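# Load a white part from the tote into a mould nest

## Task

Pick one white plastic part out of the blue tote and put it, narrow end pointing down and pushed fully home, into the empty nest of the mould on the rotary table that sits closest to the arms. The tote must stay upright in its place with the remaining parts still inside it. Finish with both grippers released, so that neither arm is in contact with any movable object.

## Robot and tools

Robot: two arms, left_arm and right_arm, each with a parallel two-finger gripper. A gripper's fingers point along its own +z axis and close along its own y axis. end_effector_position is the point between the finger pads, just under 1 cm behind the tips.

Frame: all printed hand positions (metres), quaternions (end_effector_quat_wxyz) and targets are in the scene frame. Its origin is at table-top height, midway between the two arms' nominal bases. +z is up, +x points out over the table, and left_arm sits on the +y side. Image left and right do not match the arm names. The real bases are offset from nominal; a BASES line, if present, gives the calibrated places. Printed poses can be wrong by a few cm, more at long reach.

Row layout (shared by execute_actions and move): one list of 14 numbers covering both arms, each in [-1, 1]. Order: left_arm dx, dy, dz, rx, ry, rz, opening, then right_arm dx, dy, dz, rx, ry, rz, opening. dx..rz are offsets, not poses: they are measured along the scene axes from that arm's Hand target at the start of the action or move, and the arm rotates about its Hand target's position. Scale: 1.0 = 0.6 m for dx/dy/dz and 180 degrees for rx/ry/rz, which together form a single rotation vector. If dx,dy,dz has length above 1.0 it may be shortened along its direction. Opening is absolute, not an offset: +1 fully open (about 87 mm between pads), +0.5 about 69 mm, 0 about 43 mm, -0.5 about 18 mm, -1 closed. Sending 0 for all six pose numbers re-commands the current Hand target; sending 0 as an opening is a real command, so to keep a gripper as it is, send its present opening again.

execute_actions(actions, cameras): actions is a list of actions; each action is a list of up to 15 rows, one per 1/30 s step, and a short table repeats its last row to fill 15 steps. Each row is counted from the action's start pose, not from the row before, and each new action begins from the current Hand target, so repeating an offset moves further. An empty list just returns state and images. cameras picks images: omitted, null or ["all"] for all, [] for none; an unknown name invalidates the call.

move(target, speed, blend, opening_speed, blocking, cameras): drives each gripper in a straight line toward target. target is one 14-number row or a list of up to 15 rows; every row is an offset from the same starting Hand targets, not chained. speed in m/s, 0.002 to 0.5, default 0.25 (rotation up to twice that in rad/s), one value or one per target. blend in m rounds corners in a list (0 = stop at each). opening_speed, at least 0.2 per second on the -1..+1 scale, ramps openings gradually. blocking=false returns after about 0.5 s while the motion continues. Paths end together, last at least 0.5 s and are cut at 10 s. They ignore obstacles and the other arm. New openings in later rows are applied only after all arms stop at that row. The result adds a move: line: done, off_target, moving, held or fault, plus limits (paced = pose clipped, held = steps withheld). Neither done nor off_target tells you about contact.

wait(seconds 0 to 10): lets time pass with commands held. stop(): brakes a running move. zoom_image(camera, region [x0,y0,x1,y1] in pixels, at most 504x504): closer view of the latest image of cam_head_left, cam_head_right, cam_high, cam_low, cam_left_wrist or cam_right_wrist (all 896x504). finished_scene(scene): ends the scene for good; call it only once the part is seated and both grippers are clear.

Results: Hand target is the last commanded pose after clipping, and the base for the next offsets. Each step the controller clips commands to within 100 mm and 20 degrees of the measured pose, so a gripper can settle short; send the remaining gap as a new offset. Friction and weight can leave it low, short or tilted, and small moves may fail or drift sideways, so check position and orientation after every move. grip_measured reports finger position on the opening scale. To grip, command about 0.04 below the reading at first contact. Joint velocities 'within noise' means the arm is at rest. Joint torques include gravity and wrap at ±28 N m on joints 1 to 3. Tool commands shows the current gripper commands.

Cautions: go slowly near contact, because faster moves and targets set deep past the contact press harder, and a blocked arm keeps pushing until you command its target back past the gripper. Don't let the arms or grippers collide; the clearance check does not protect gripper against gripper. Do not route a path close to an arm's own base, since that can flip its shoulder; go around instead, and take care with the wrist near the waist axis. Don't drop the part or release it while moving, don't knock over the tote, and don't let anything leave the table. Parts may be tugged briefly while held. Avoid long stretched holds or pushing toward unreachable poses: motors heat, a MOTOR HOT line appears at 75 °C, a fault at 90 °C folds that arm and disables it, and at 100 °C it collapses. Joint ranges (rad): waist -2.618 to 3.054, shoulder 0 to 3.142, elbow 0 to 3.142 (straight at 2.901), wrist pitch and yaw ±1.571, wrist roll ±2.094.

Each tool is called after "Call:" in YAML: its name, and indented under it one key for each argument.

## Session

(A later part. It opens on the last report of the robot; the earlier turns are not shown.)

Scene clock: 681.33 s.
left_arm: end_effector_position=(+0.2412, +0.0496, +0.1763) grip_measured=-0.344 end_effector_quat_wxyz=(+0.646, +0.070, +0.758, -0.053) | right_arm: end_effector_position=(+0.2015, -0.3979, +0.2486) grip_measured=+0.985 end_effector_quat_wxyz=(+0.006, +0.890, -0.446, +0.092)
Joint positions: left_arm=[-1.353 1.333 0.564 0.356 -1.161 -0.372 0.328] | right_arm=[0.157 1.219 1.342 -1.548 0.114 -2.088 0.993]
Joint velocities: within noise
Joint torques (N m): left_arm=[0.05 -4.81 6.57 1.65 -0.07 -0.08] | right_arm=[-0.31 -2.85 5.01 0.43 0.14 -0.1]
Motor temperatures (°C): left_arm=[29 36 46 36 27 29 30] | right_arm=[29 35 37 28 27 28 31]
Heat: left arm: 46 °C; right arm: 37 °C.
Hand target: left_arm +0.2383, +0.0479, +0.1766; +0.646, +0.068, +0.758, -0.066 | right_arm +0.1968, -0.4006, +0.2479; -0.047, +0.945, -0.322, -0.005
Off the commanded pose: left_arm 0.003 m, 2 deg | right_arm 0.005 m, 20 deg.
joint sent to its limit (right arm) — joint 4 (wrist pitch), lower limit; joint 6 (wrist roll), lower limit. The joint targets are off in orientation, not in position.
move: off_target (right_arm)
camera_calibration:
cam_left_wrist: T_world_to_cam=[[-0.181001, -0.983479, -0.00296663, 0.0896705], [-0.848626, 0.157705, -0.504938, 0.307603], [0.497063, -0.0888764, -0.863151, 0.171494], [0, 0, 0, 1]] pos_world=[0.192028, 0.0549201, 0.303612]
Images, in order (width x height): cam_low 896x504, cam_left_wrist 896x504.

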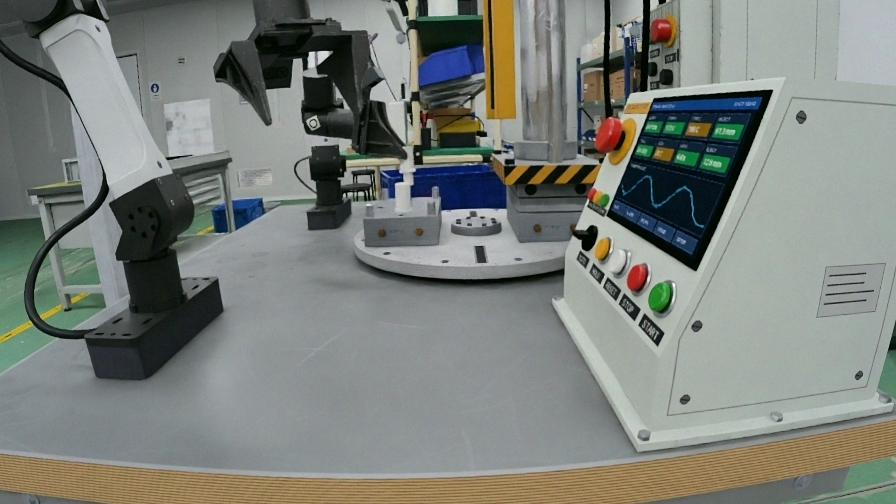

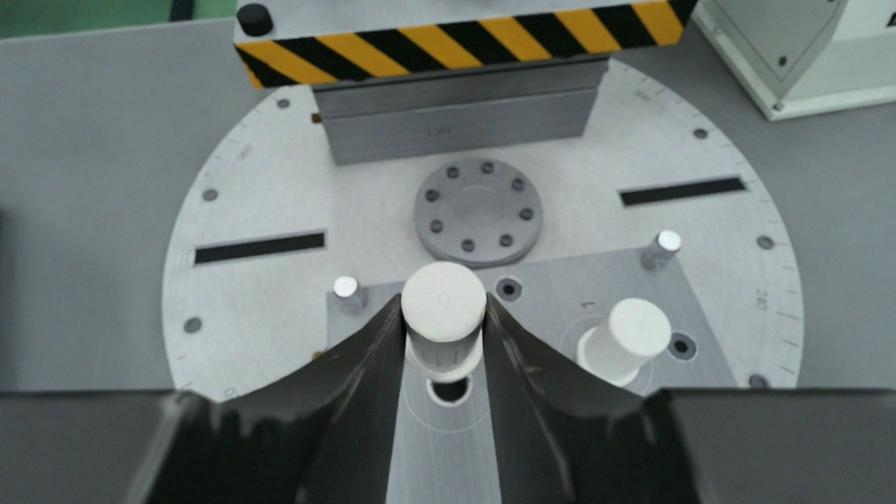

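Call:
move:
  target: [-0.006,-0.0035,-0.03,0,0,0.004,-0.6,0,0,0,0,0,0,1]
  speed: 0.04
  cameras: ["cam_left_wrist","cam_low"]

Call:
zoom_image:
  camera: "cam_left_wrist"
  region: [330, 220, 730, 440]

Call:
zoom_image:
  camera: "cam_low"
  region: [360, 150, 460, 250]

Scene clock: 698.60 s.
left_arm: end_effector_position=(+0.2363, +0.0445, +0.1631) grip_measured=-0.344 end_effector_quat_wxyz=(+0.645, +0.065, +0.759, -0.065) | right_arm: end_effector_position=(+0.2015, -0.3979, +0.2486) grip_measured=+0.985 end_effector_quat_wxyz=(+0.006, +0.890, -0.446, +0.092)
Joint positions: left_arm=[-1.372 1.376 0.536 0.419 -1.167 -0.405 0.328] | right_arm=[0.157 1.219 1.342 -1.548 0.114 -2.088 0.993]
Joint velocities: within noise
Joint torques (N m): left_arm=[0.05 -3.25 6.37 1.64 -0.31 -0.06] | right_arm=[-0.34 -2.82 4.88 0.44 0.16 -0.1]
Motor temperatures (°C): left_arm=[29 35 45 36 27 29 30] | right_arm=[29 35 37 28 27 28 31]
Heat: left arm: 45 °C; right arm: 37 °C.
Hand target: left_arm +0.2347, +0.0457, +0.1586; +0.646, +0.063, +0.758, -0.062 | right_arm +0.1968, -0.4006, +0.2479; -0.047, +0.945, -0.322, -0.005
Off the commanded pose: left_arm 0.005 m, 0 deg | right_arm 0.005 m, 20 deg.
joint sent to its limit (right arm) — joint 4 (wrist pitch), lower limit; joint 6 (wrist roll), lower limit. The joint targets are off in orientation, not in position.
move: off_target (right_arm)
camera_calibration:
cam_left_wrist: T_world_to_cam=[[-0.188764, -0.981791, 0.0213307, 0.0815251], [-0.849691, 0.152399, -0.504776, 0.298104], [0.492334, -0.113408, -0.862987, 0.164304], [0, 0, 0, 1]] pos_world=[0.187793, 0.0532432, 0.290529]
Images, in order (width x height): cam_low 896x504, cam_left_wrist 896x504.

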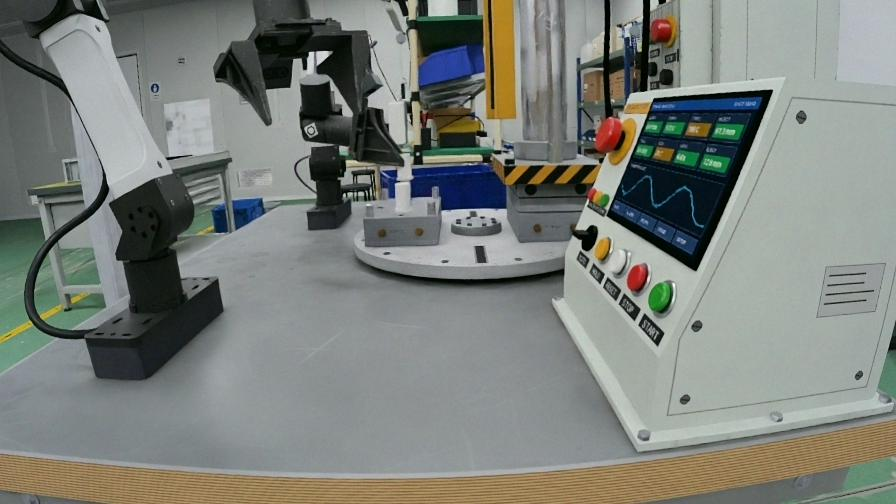

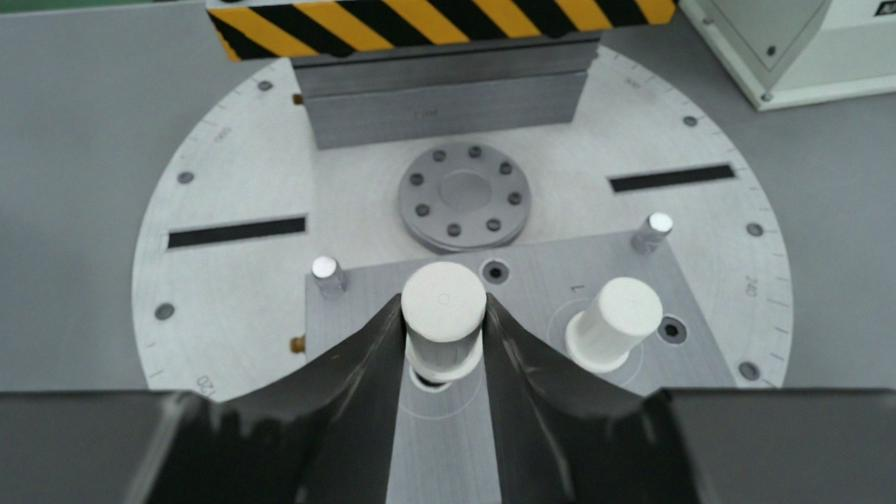

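Scaled by 1.260 from the camera's 896x504 image, which has a finer 1280x720 frame.

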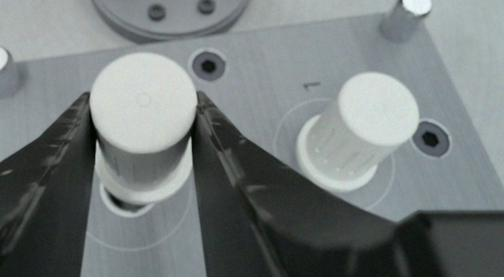

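Scaled by 5.040 from the camera's 896x504 image, which has a finer 1280x720 frame.

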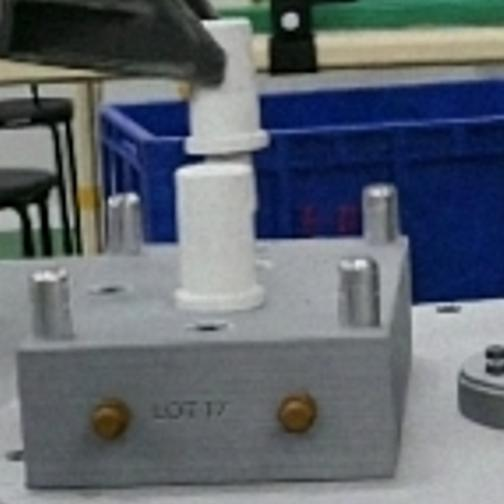

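Call:
move:
  target: [0.0045,0.006,0,0,0,0,-0.6,0,0,0,0,0,0,1]
  speed: 0.03
  cameras: ["cam_left_wrist","cam_low"]

Call:
zoom_image:
  camera: "cam_left_wrist"
  region: [330, 220, 730, 440]

Call:
zoom_image:
  camera: "cam_low"
  region: [360, 150, 460, 250]

Scene clock: 713.97 s.
left_arm: end_effector_position=(+0.2360, +0.0463, +0.1605) grip_measured=-0.344 end_effector_quat_wxyz=(+0.645, +0.065, +0.759, -0.065) | right_arm: end_effector_position=(+0.2015, -0.3979, +0.2486) grip_measured=+0.985 end_effector_quat_wxyz=(+0.006, +0.890, -0.446, +0.092)
Joint positions: left_arm=[-1.372 1.376 0.522 0.435 -1.168 -0.405 0.328] | right_arm=[0.157 1.219 1.342 -1.548 0.114 -2.088 0.993]
Joint velocities: within noise
Joint torques (N m): left_arm=[1.11 -4.11 6.3 1.65 -0.18 0.07] | right_arm=[-0.35 -2.88 4.92 0.43 0.14 -0.09]
Motor temperatures (°C): left_arm=[29 34 44 36 27 29 30] | right_arm=[29 35 37 28 27 28 31]
Heat: left arm: 44 °C; right arm: 37 °C.
Hand target: left_arm +0.2374, +0.0494, +0.1586; +0.646, +0.063, +0.758, -0.062 | right_arm +0.1968, -0.4006, +0.2479; -0.047, +0.945, -0.322, -0.005
Off the commanded pose: left_arm 0.004 m, 0 deg | right_arm 0.005 m, 20 deg; orientation clipped.
joint sent to its limit (right arm) — joint 4 (wrist pitch), lower limit; joint 6 (wrist roll), lower limit. The joint targets are off in orientation, not in position.
move: off_target (right_arm); limits=paced
camera_calibration:
cam_left_wrist: T_world_to_cam=[[-0.188434, -0.981815, 0.0230474, 0.0829509], [-0.849489, 0.151171, -0.505486, 0.296388], [0.49281, -0.114829, -0.862527, 0.162319], [0, 0, 0, 1]] pos_world=[0.187416, 0.0552761, 0.287912]
Images, in order (width x height): cam_low 896x504, cam_left_wrist 896x504.

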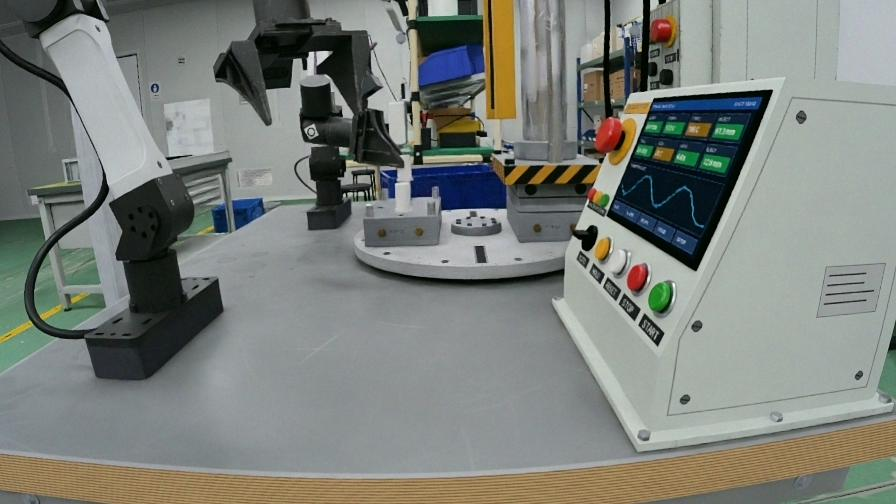

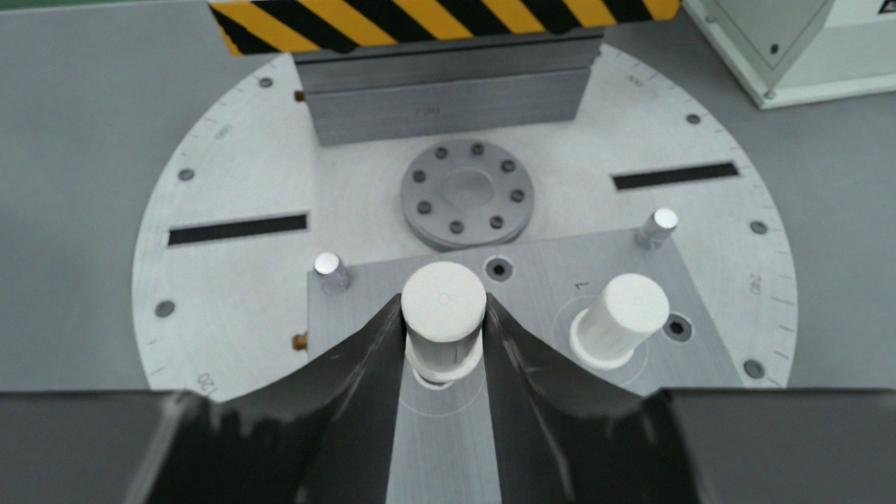

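Scaled by 1.260 from the camera's 896x504 image, which has a finer 1280x720 frame.

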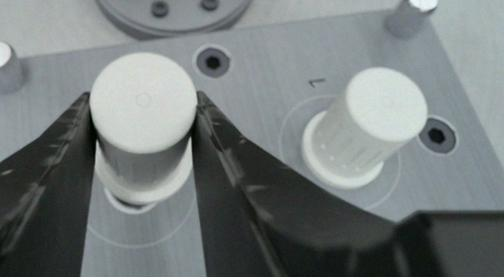

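Scaled by 5.040 from the camera's 896x504 image, which has a finer 1280x720 frame.

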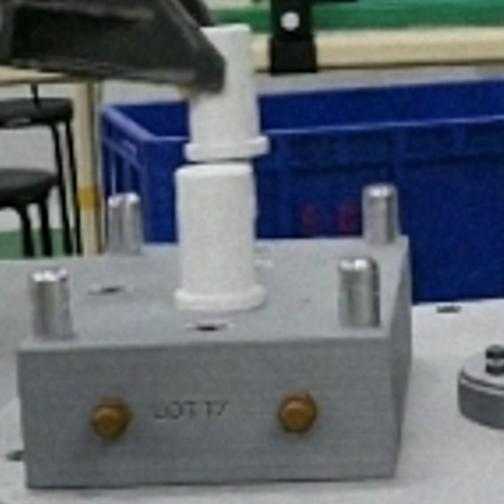

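Call:
move:
  target: [0.0053,0,0,0,0,0,-0.6,0,0,0,0,0,0,1]
  speed: 0.03
  cameras: ["cam_low","cam_left_wrist"]

Call:
zoom_image:
  camera: "cam_low"
  region: [360, 150, 460, 250]

Scene clock: 733.27 s.
left_arm: end_effector_position=(+0.2391, +0.0473, +0.1627) grip_measured=-0.344 end_effector_quat_wxyz=(+0.647, +0.060, +0.757, -0.065) | right_arm: end_effector_position=(+0.2015, -0.3979, +0.2486) grip_measured=+0.985 end_effector_quat_wxyz=(+0.006, +0.890, -0.446, +0.092)
Joint positions: left_arm=[-1.363 1.376 0.522 0.451 -1.168 -0.394 0.328] | right_arm=[0.157 1.219 1.342 -1.548 0.114 -2.088 0.993]
Joint velocities: within noise
Joint torques (N m): left_arm=[1.37 -3.82 6.22 1.67 -0.05 0.07] | right_arm=[-0.35 -2.77 5 0.44 0.15 -0.09]
Motor temperatures (°C): left_arm=[29 34 44 37 27 29 30] | right_arm=[29 35 37 28 27 28 31]
Heat: left arm: 44 °C; right arm: 37 °C.
Hand target: left_arm +0.2406, +0.0494, +0.1586; +0.646, +0.063, +0.758, -0.062 | right_arm +0.1968, -0.4006, +0.2479; -0.047, +0.945, -0.322, -0.005
Off the commanded pose: left_arm 0.005 m, 1 deg | right_arm 0.005 m, 20 deg; orientation clipped.
joint sent to its limit (right arm) — joint 4 (wrist pitch), lower limit; joint 6 (wrist roll), lower limit. The joint targets are off in orientation, not in position.
move: off_target (right_arm); limits=paced
camera_calibration:
cam_left_wrist: T_world_to_cam=[[-0.180402, -0.983191, 0.0281277, 0.081703], [-0.848186, 0.141023, -0.510581, 0.300908], [0.498032, -0.115967, -0.859369, 0.161034], [0, 0, 0, 1]] pos_world=[0.189765, 0.0565693, 0.289727]
Images, in order (width x height): cam_low 896x504, cam_left_wrist 896x504.

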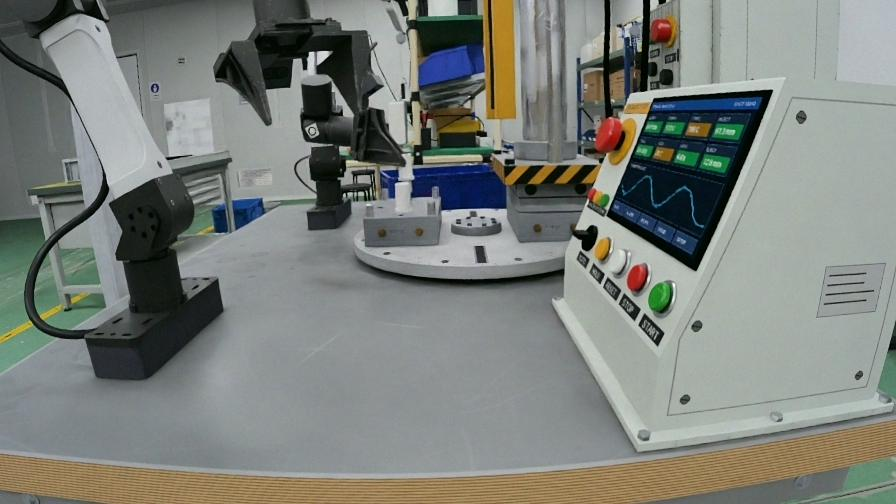

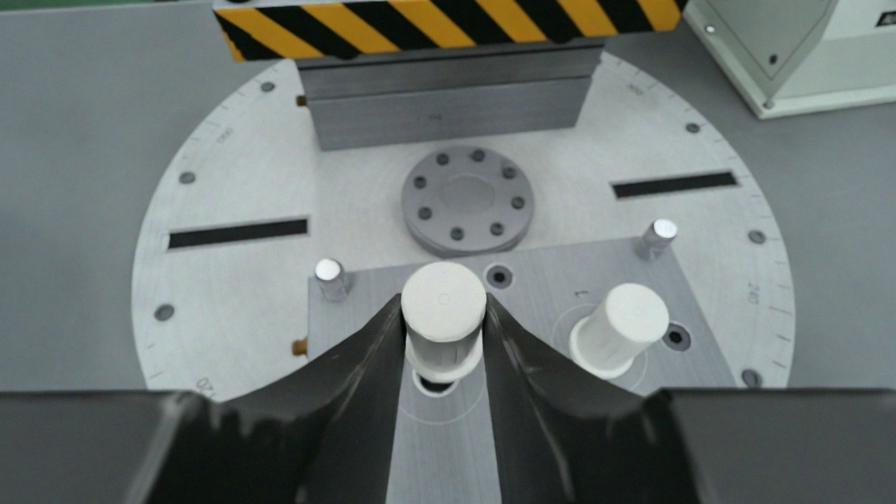

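Scaled by 5.040 from the camera's 896x504 image, which has a finer 1280x720 frame.

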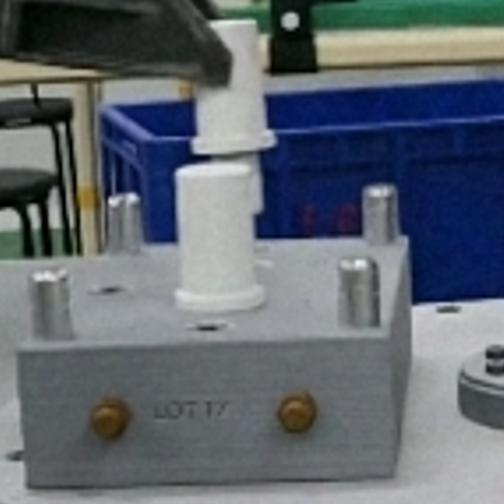

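Call:
move:
  target: [0,0,-0.04,0,0,0,-0.6,0,0,0,0,0,0,1]
  speed: 0.03
  cameras: ["cam_low","cam_left_wrist"]

Call:
zoom_image:
  camera: "cam_low"
  region: [360, 150, 460, 250]

Call:
zoom_image:
  camera: "cam_left_wrist"
  region: [330, 220, 730, 440]

Scene clock: 740.10 s.
left_arm: end_effector_position=(+0.2389, +0.0484, +0.1392) grip_measured=-0.344 end_effector_quat_wxyz=(+0.647, +0.061, +0.757, -0.063) | right_arm: end_effector_position=(+0.2015, -0.3979, +0.2486) grip_measured=+0.985 end_effector_quat_wxyz=(+0.006, +0.890, -0.446, +0.092)
Joint positions: left_arm=[-1.363 1.455 0.466 0.585 -1.168 -0.392 0.328] | right_arm=[0.157 1.219 1.342 -1.548 0.114 -2.088 0.993]
Joint velocities: within noise
Joint torques (N m): left_arm=[1.35 -3.38 5.93 1.71 -0.04 0.04] | right_arm=[-0.38 -2.86 4.88 0.42 0.11 -0.1]
Motor temperatures (°C): left_arm=[29 34 44 37 27 29 30] | right_arm=[29 35 37 28 27 28 31]
Heat: left arm: 44 °C; right arm: 37 °C.
Hand target: left_arm +0.2406, +0.0494, +0.1346; +0.646, +0.063, +0.758, -0.062 | right_arm +0.1968, -0.4006, +0.2479; -0.047, +0.945, -0.322, -0.005
Off the commanded pose: left_arm 0.005 m, 0 deg | right_arm 0.005 m, 20 deg; orientation clipped.
joint sent to its limit (right arm) — joint 4 (wrist pitch), lower limit; joint 6 (wrist roll), lower limit. The joint targets are off in orientation, not in position.
move: off_target (right_arm); limits=paced
camera_calibration:
cam_left_wrist: T_world_to_cam=[[-0.180692, -0.983226, 0.0248259, 0.0839623], [-0.848125, 0.142983, -0.510137, 0.288424], [0.49803, -0.113233, -0.859735, 0.140999], [0, 0, 0, 1]] pos_world=[0.18957, 0.0572799, 0.266273]
Images, in order (width x height): cam_low 896x504, cam_left_wrist 896x504.

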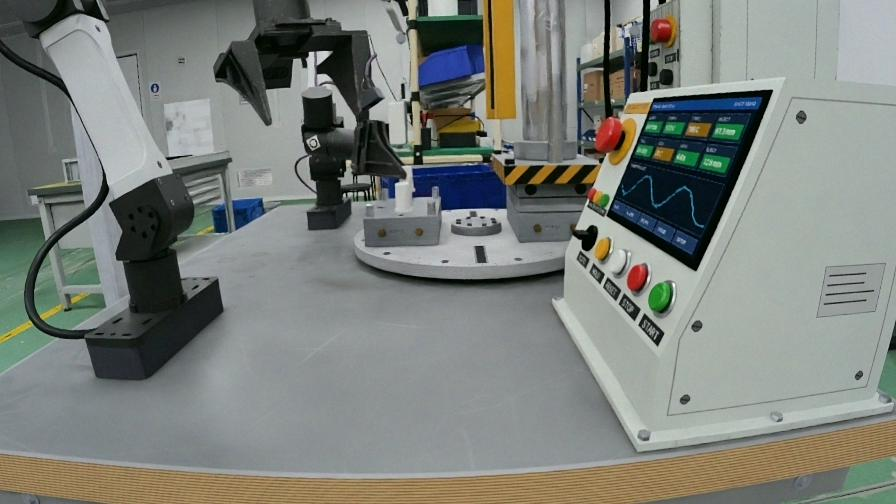

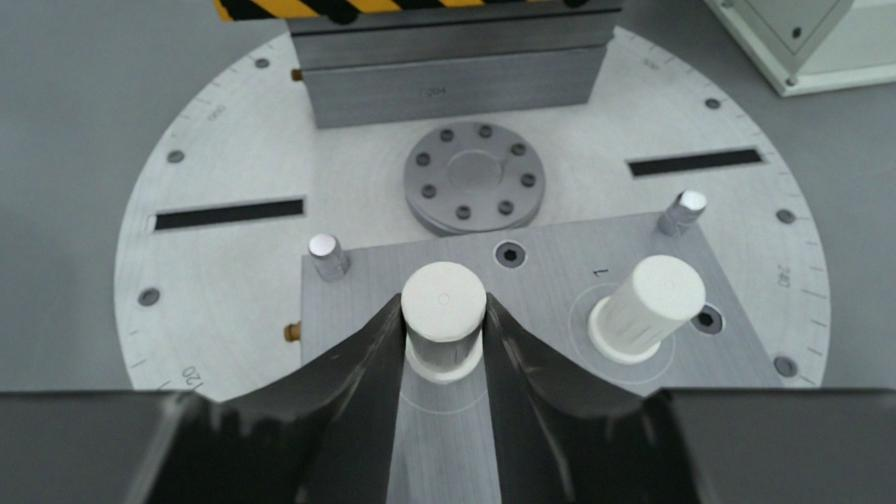

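Scaled by 5.040 from the camera's 896x504 image, which has a finer 1280x720 frame.

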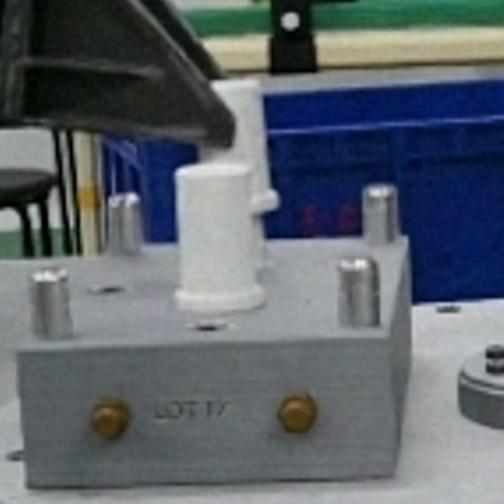

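Scaled by 1.260 from the camera's 896x504 image, which has a finer 1280x720 frame.

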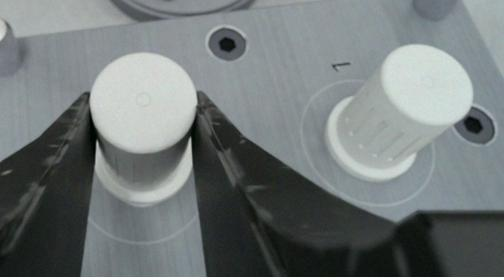

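Call:
move:
  target: [0,0,-0.017,0,0,0,-0.6,0,0,0,0,0,0,1]
  speed: 0.03
  cameras: ["cam_low","cam_left_wrist"]

Call:
zoom_image:
  camera: "cam_low"
  region: [360, 150, 460, 250]

Call:
zoom_image:
  camera: "cam_left_wrist"
  region: [330, 220, 730, 440]

Scene clock: 745.97 s.
left_arm: end_effector_position=(+0.2390, +0.0482, +0.1290) grip_measured=-0.344 end_effector_quat_wxyz=(+0.647, +0.061, +0.757, -0.063) | right_arm: end_effector_position=(+0.2015, -0.3979, +0.2486) grip_measured=+0.985 end_effector_quat_wxyz=(+0.006, +0.890, -0.446, +0.092)
Joint positions: left_arm=[-1.363 1.499 0.446 0.649 -1.168 -0.391 0.328] | right_arm=[0.157 1.219 1.342 -1.548 0.114 -2.088 0.993]
Joint velocities: within noise
Joint torques (N m): left_arm=[1.39 -3.48 5.64 1.69 -0.05 0.04] | right_arm=[-0.36 -2.89 4.86 0.45 0.16 -0.09]
Motor temperatures (°C): left_arm=[29 33 43 36 27 29 30] | right_arm=[29 35 37 28 27 28 31]
Heat: left arm: 43 °C; right arm: 37 °C.
Hand target: left_arm +0.2406, +0.0493, +0.1245; +0.646, +0.063, +0.758, -0.062 | right_arm +0.1968, -0.4006, +0.2479; -0.047, +0.945, -0.322, -0.005
Off the commanded pose: left_arm 0.005 m, 0 deg | right_arm 0.005 m, 20 deg.
joint sent to its limit (right arm) — joint 4 (wrist pitch), lower limit; joint 6 (wrist roll), lower limit. The joint targets are off in orientation, not in position.
move: off_target (right_arm); limits=paced
camera_calibration:
cam_left_wrist: T_world_to_cam=[[-0.180874, -0.983203, 0.0244044, 0.0841174], [-0.847922, 0.143319, -0.51038, 0.283285], [0.49831, -0.113007, -0.859603, 0.132111], [0, 0, 0, 1]] pos_world=[0.189586, 0.057034, 0.256093]
Images, in order (width x height): cam_low 896x504, cam_left_wrist 896x504.

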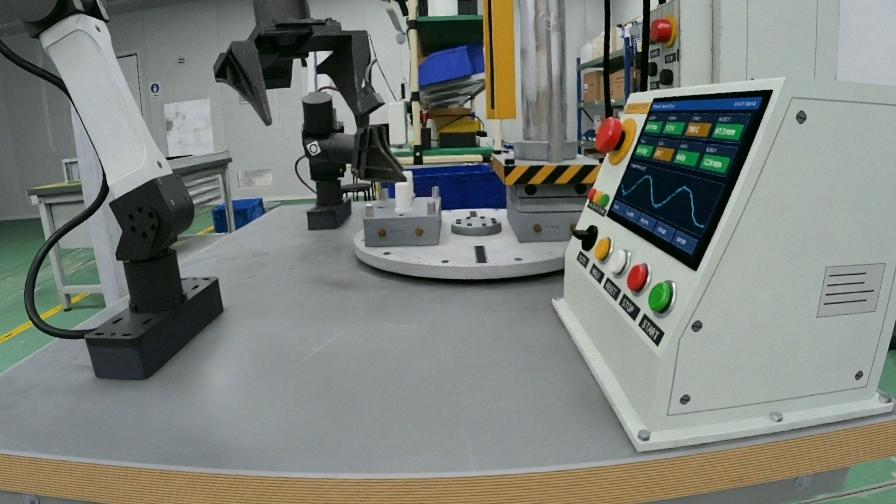

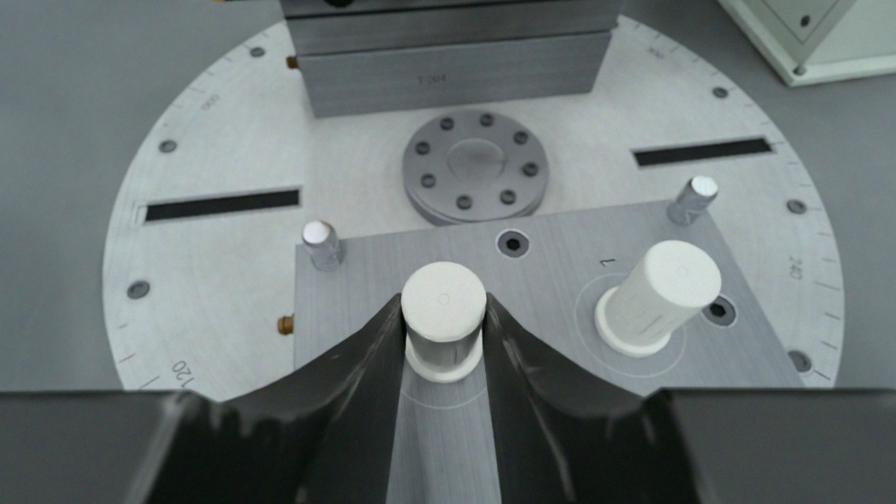

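Scaled by 5.040 from the camera's 896x504 image, which has a finer 1280x720 frame.

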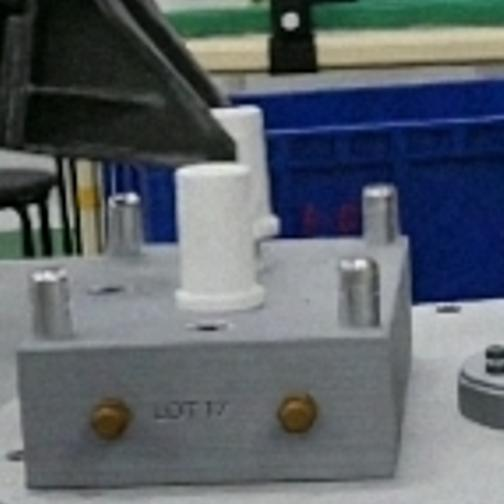

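Scaled by 1.260 from the camera's 896x504 image, which has a finer 1280x720 frame.

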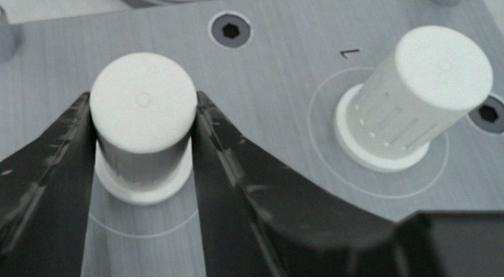

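Call:
move:
  target: [0,0,-0.0235,0,0,0,-0.6,0,0,0,0,0,0,1]
  speed: 0.03
  cameras: ["cam_low","cam_left_wrist"]

Call:
zoom_image:
  camera: "cam_low"
  region: [360, 150, 460, 250]

Call:
zoom_image:
  camera: "cam_left_wrist"
  region: [330, 220, 730, 440]

Scene clock: 751.03 s.
left_arm: end_effector_position=(+0.2395, +0.0475, +0.1177) grip_measured=-0.344 end_effector_quat_wxyz=(+0.649, +0.060, +0.755, -0.064) | right_arm: end_effector_position=(+0.2015, -0.3979, +0.2486) grip_measured=+0.985 end_effector_quat_wxyz=(+0.006, +0.890, -0.446, +0.092)
Joint positions: left_arm=[-1.363 1.56 0.424 0.745 -1.17 -0.382 0.328] | right_arm=[0.157 1.219 1.342 -1.548 0.114 -2.088 0.993]
Joint velocities: within noise
Joint torques (N m): left_arm=[1.37 -3.26 5.12 1.62 -0.01 -0.04] | right_arm=[-0.36 -2.81 4.92 0.45 0.12 -0.09]
Motor temperatures (°C): left_arm=[29 33 43 36 27 29 30] | right_arm=[29 35 37 28 27 28 31]
Heat: left arm: 43 °C; right arm: 37 °C.
Hand target: left_arm +0.2406, +0.0493, +0.1103; +0.646, +0.063, +0.758, -0.062 | right_arm +0.1968, -0.4006, +0.2479; -0.047, +0.945, -0.322, -0.005
Off the commanded pose: left_arm 0.008 m, 1 deg | right_arm 0.005 m, 20 deg.
joint sent to its limit (right arm) — joint 4 (wrist pitch), lower limit; joint 6 (wrist roll), lower limit. The joint targets are off in orientation, not in position.
move: off_target (right_arm)
camera_calibration:
cam_left_wrist: T_world_to_cam=[[-0.179946, -0.983305, 0.0270304, 0.0832603], [-0.845441, 0.140553, -0.515242, 0.278179], [0.502841, -0.115569, -0.856618, 0.120782], [0, 0, 0, 1]] pos_world=[0.189432, 0.0567299, 0.244543]
Images, in order (width x height): cam_low 896x504, cam_left_wrist 896x504.

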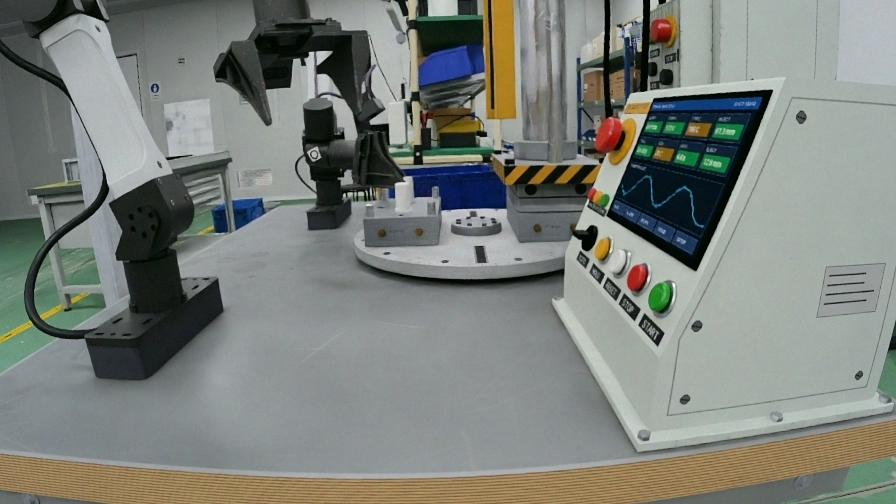

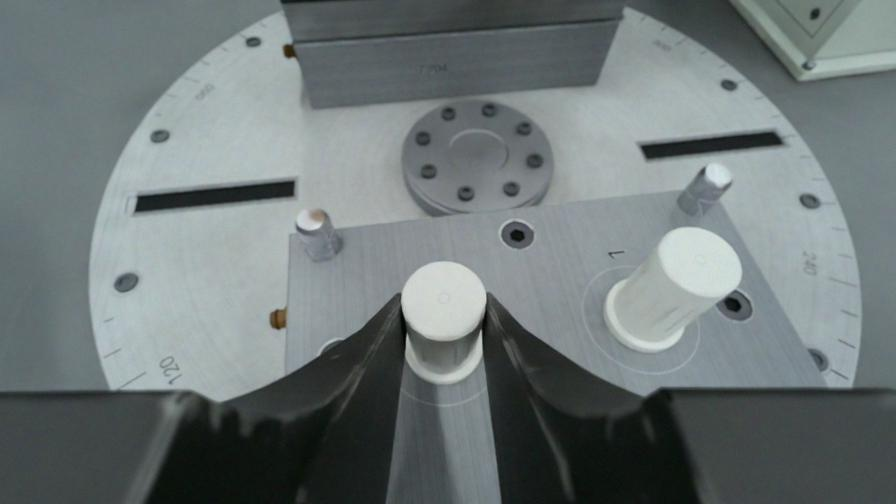

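Scaled by 5.040 from the camera's 896x504 image, which has a finer 1280x720 frame.

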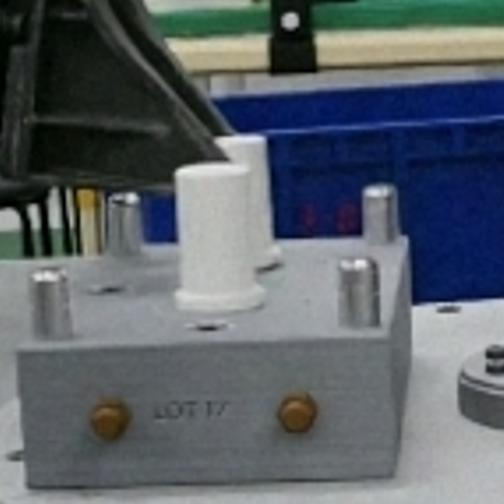

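Scaled by 1.260 from the camera's 896x504 image, which has a finer 1280x720 frame.

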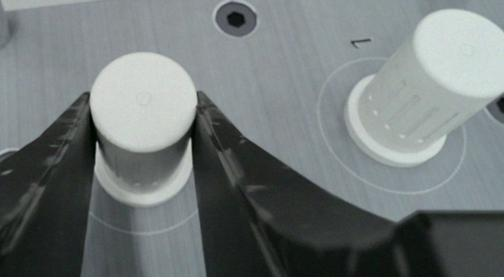

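Call:
move:
  target: [0,0,-0.016,0,0,0,-0.6,0,0,0,0,0,0,1]
  speed: 0.03
  cameras: ["cam_low","cam_left_wrist"]

Call:
zoom_image:
  camera: "cam_low"
  region: [360, 150, 460, 250]

Scene clock: 756.97 s.
left_arm: end_effector_position=(+0.2417, +0.0487, +0.1169) grip_measured=-0.344 end_effector_quat_wxyz=(+0.658, +0.044, +0.749, -0.064) | right_arm: end_effector_position=(+0.2015, -0.3979, +0.2486) grip_measured=+0.985 end_effector_quat_wxyz=(+0.006, +0.890, -0.446, +0.092)
Joint positions: left_arm=[-1.363 1.597 0.414 0.83 -1.198 -0.369 0.328] | right_arm=[0.157 1.219 1.342 -1.548 0.114 -2.088 0.993]
Joint velocities: within noise
Joint torques (N m): left_arm=[1.25 -2.8 4.3 1.39 0.3 -0.18] | right_arm=[-0.38 -2.8 4.97 0.43 0.15 -0.08]
Motor temperatures (°C): left_arm=[29 33 43 36 27 29 30] | right_arm=[29 35 37 28 27 28 31]
Heat: left arm: 43 °C; right arm: 37 °C.
Hand target: left_arm +0.2406, +0.0495, +0.1006; +0.646, +0.063, +0.758, -0.061 | right_arm +0.1968, -0.4006, +0.2479; -0.047, +0.945, -0.322, -0.005
Off the commanded pose: left_arm 0.016 m, 3 deg | right_arm 0.005 m, 20 deg.
joint sent to its limit (right arm) — joint 4 (wrist pitch), lower limit; joint 6 (wrist roll), lower limit. The joint targets are off in orientation, not in position.
move: off_target (left_arm, right_arm)
camera_calibration:
cam_left_wrist: T_world_to_cam=[[-0.156444, -0.986624, 0.0458042, 0.0772047], [-0.838312, 0.108119, -0.534362, 0.281551], [0.522263, -0.121996, -0.844013, 0.113199], [0, 0, 0, 1]] pos_world=[0.188986, 0.0595409, 0.242455]
Images, in order (width x height): cam_low 896x504, cam_left_wrist 896x504.

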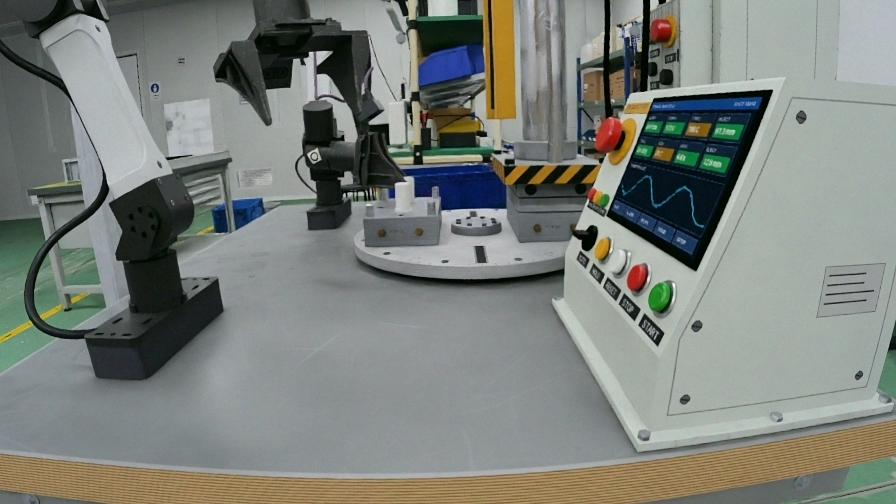

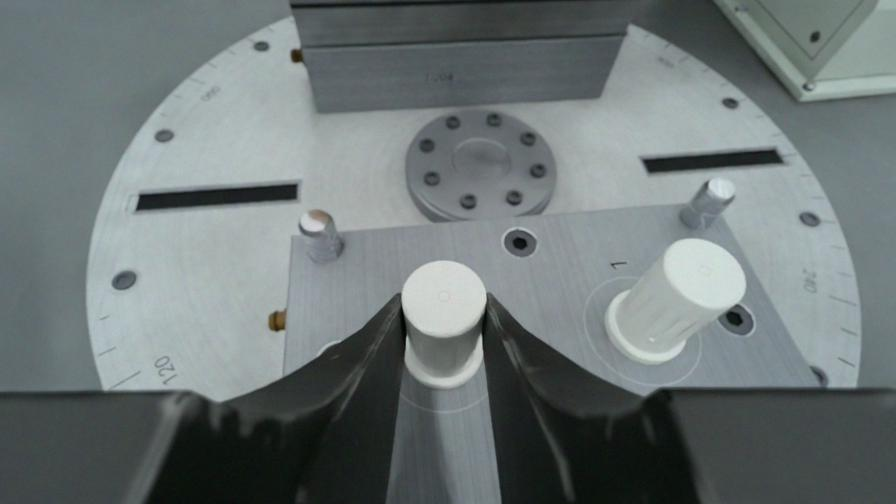

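Scaled by 5.040 from the camera's 896x504 image, which has a finer 1280x720 frame.

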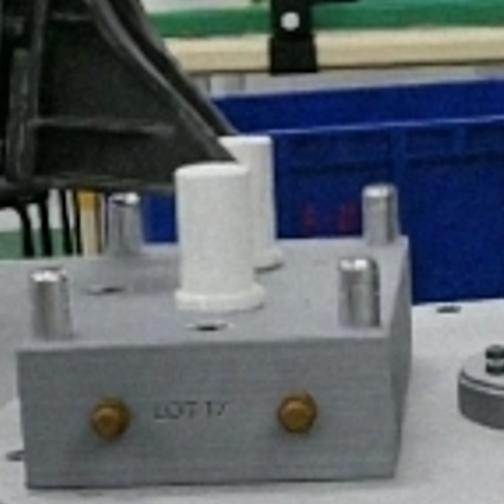

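Call:
move:
  target: [0.002,-0.001,0.024,0,0,0,-0.6,0,0,0,0,0,0,1]
  speed: 0.03
  cameras: ["cam_low","cam_high","cam_head_right","cam_left_wrist"]

Call:
zoom_image:
  camera: "cam_low"
  region: [385, 170, 435, 215]

Call:
zoom_image:
  camera: "cam_left_wrist"
  region: [330, 220, 730, 440]

Scene clock: 766.43 s.
left_arm: end_effector_position=(+0.2413, +0.0491, +0.1172) grip_measured=-0.344 end_effector_quat_wxyz=(+0.654, +0.053, +0.752, -0.064) | right_arm: end_effector_position=(+0.2015, -0.3979, +0.2486) grip_measured=+0.985 end_effector_quat_wxyz=(+0.006, +0.890, -0.446, +0.092)
Joint positions: left_arm=[-1.359 1.576 0.414 0.796 -1.18 -0.368 0.328] | right_arm=[0.157 1.219 1.342 -1.548 0.114 -2.088 0.993]
Joint velocities: within noise
Joint torques (N m): left_arm=[1.36 -5.61 6.52 1.04 0.13 -0.07] | right_arm=[-0.32 -2.88 4.93 0.44 0.14 -0.1]
Motor temperatures (°C): left_arm=[29 33 42 36 27 29 30] | right_arm=[29 35 37 28 27 28 31]
Heat: left arm: 42 °C; right arm: 37 °C.
Hand target: left_arm +0.2418, +0.0488, +0.1151; +0.646, +0.063, +0.758, -0.062 | right_arm +0.1968, -0.4006, +0.2479; -0.047, +0.945, -0.322, -0.005
Off the commanded pose: left_arm 0.002 m, 2 deg | right_arm 0.005 m, 20 deg.
joint sent to its limit (right arm) — joint 4 (wrist pitch), lower limit; joint 6 (wrist roll), lower limit. The joint targets are off in orientation, not in position.
move: off_target (right_arm)
camera_calibration:
cam_left_wrist: T_world_to_cam=[[-0.169825, -0.984908, 0.033411, 0.0820845], [-0.841363, 0.127255, -0.525276, 0.280124], [0.513096, -0.117316, -0.850276, 0.116458], [0, 0, 0, 1]] pos_world=[0.189872, 0.0588609, 0.243421]
Images, in order (width x height): cam_head_right 896x504, cam_high 896x504, cam_low 896x504, cam_left_wrist 896x504.

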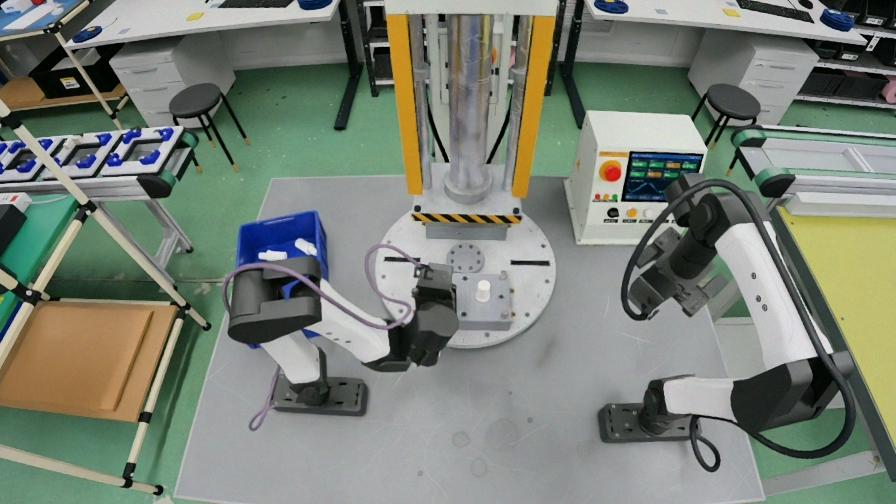

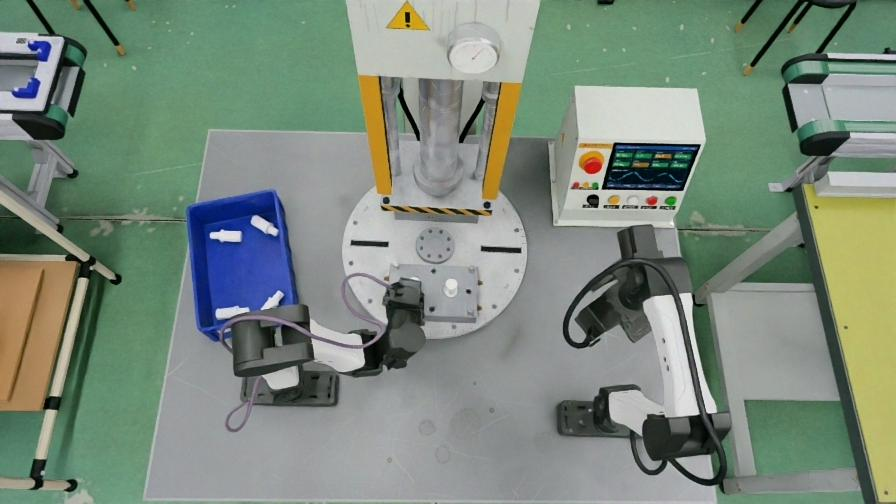

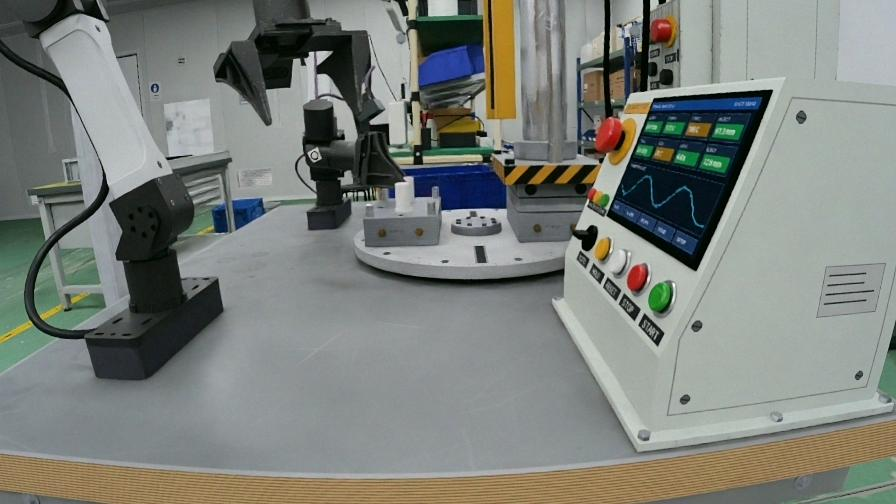

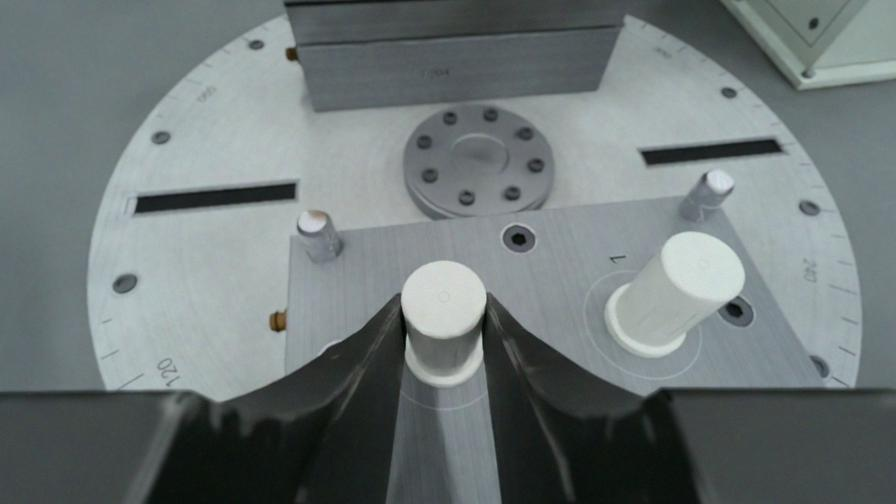

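Scaled by 10.080 from the camera's 896x504 image, which has a finer 1280x720 frame.

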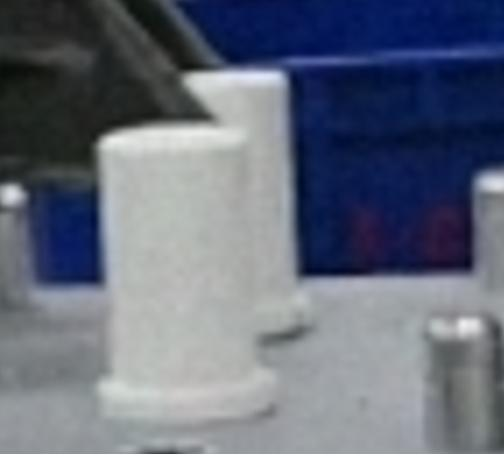

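Scaled by 1.260 from the camera's 896x504 image, which has a finer 1280x720 frame.

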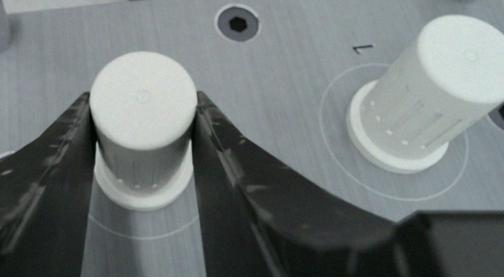

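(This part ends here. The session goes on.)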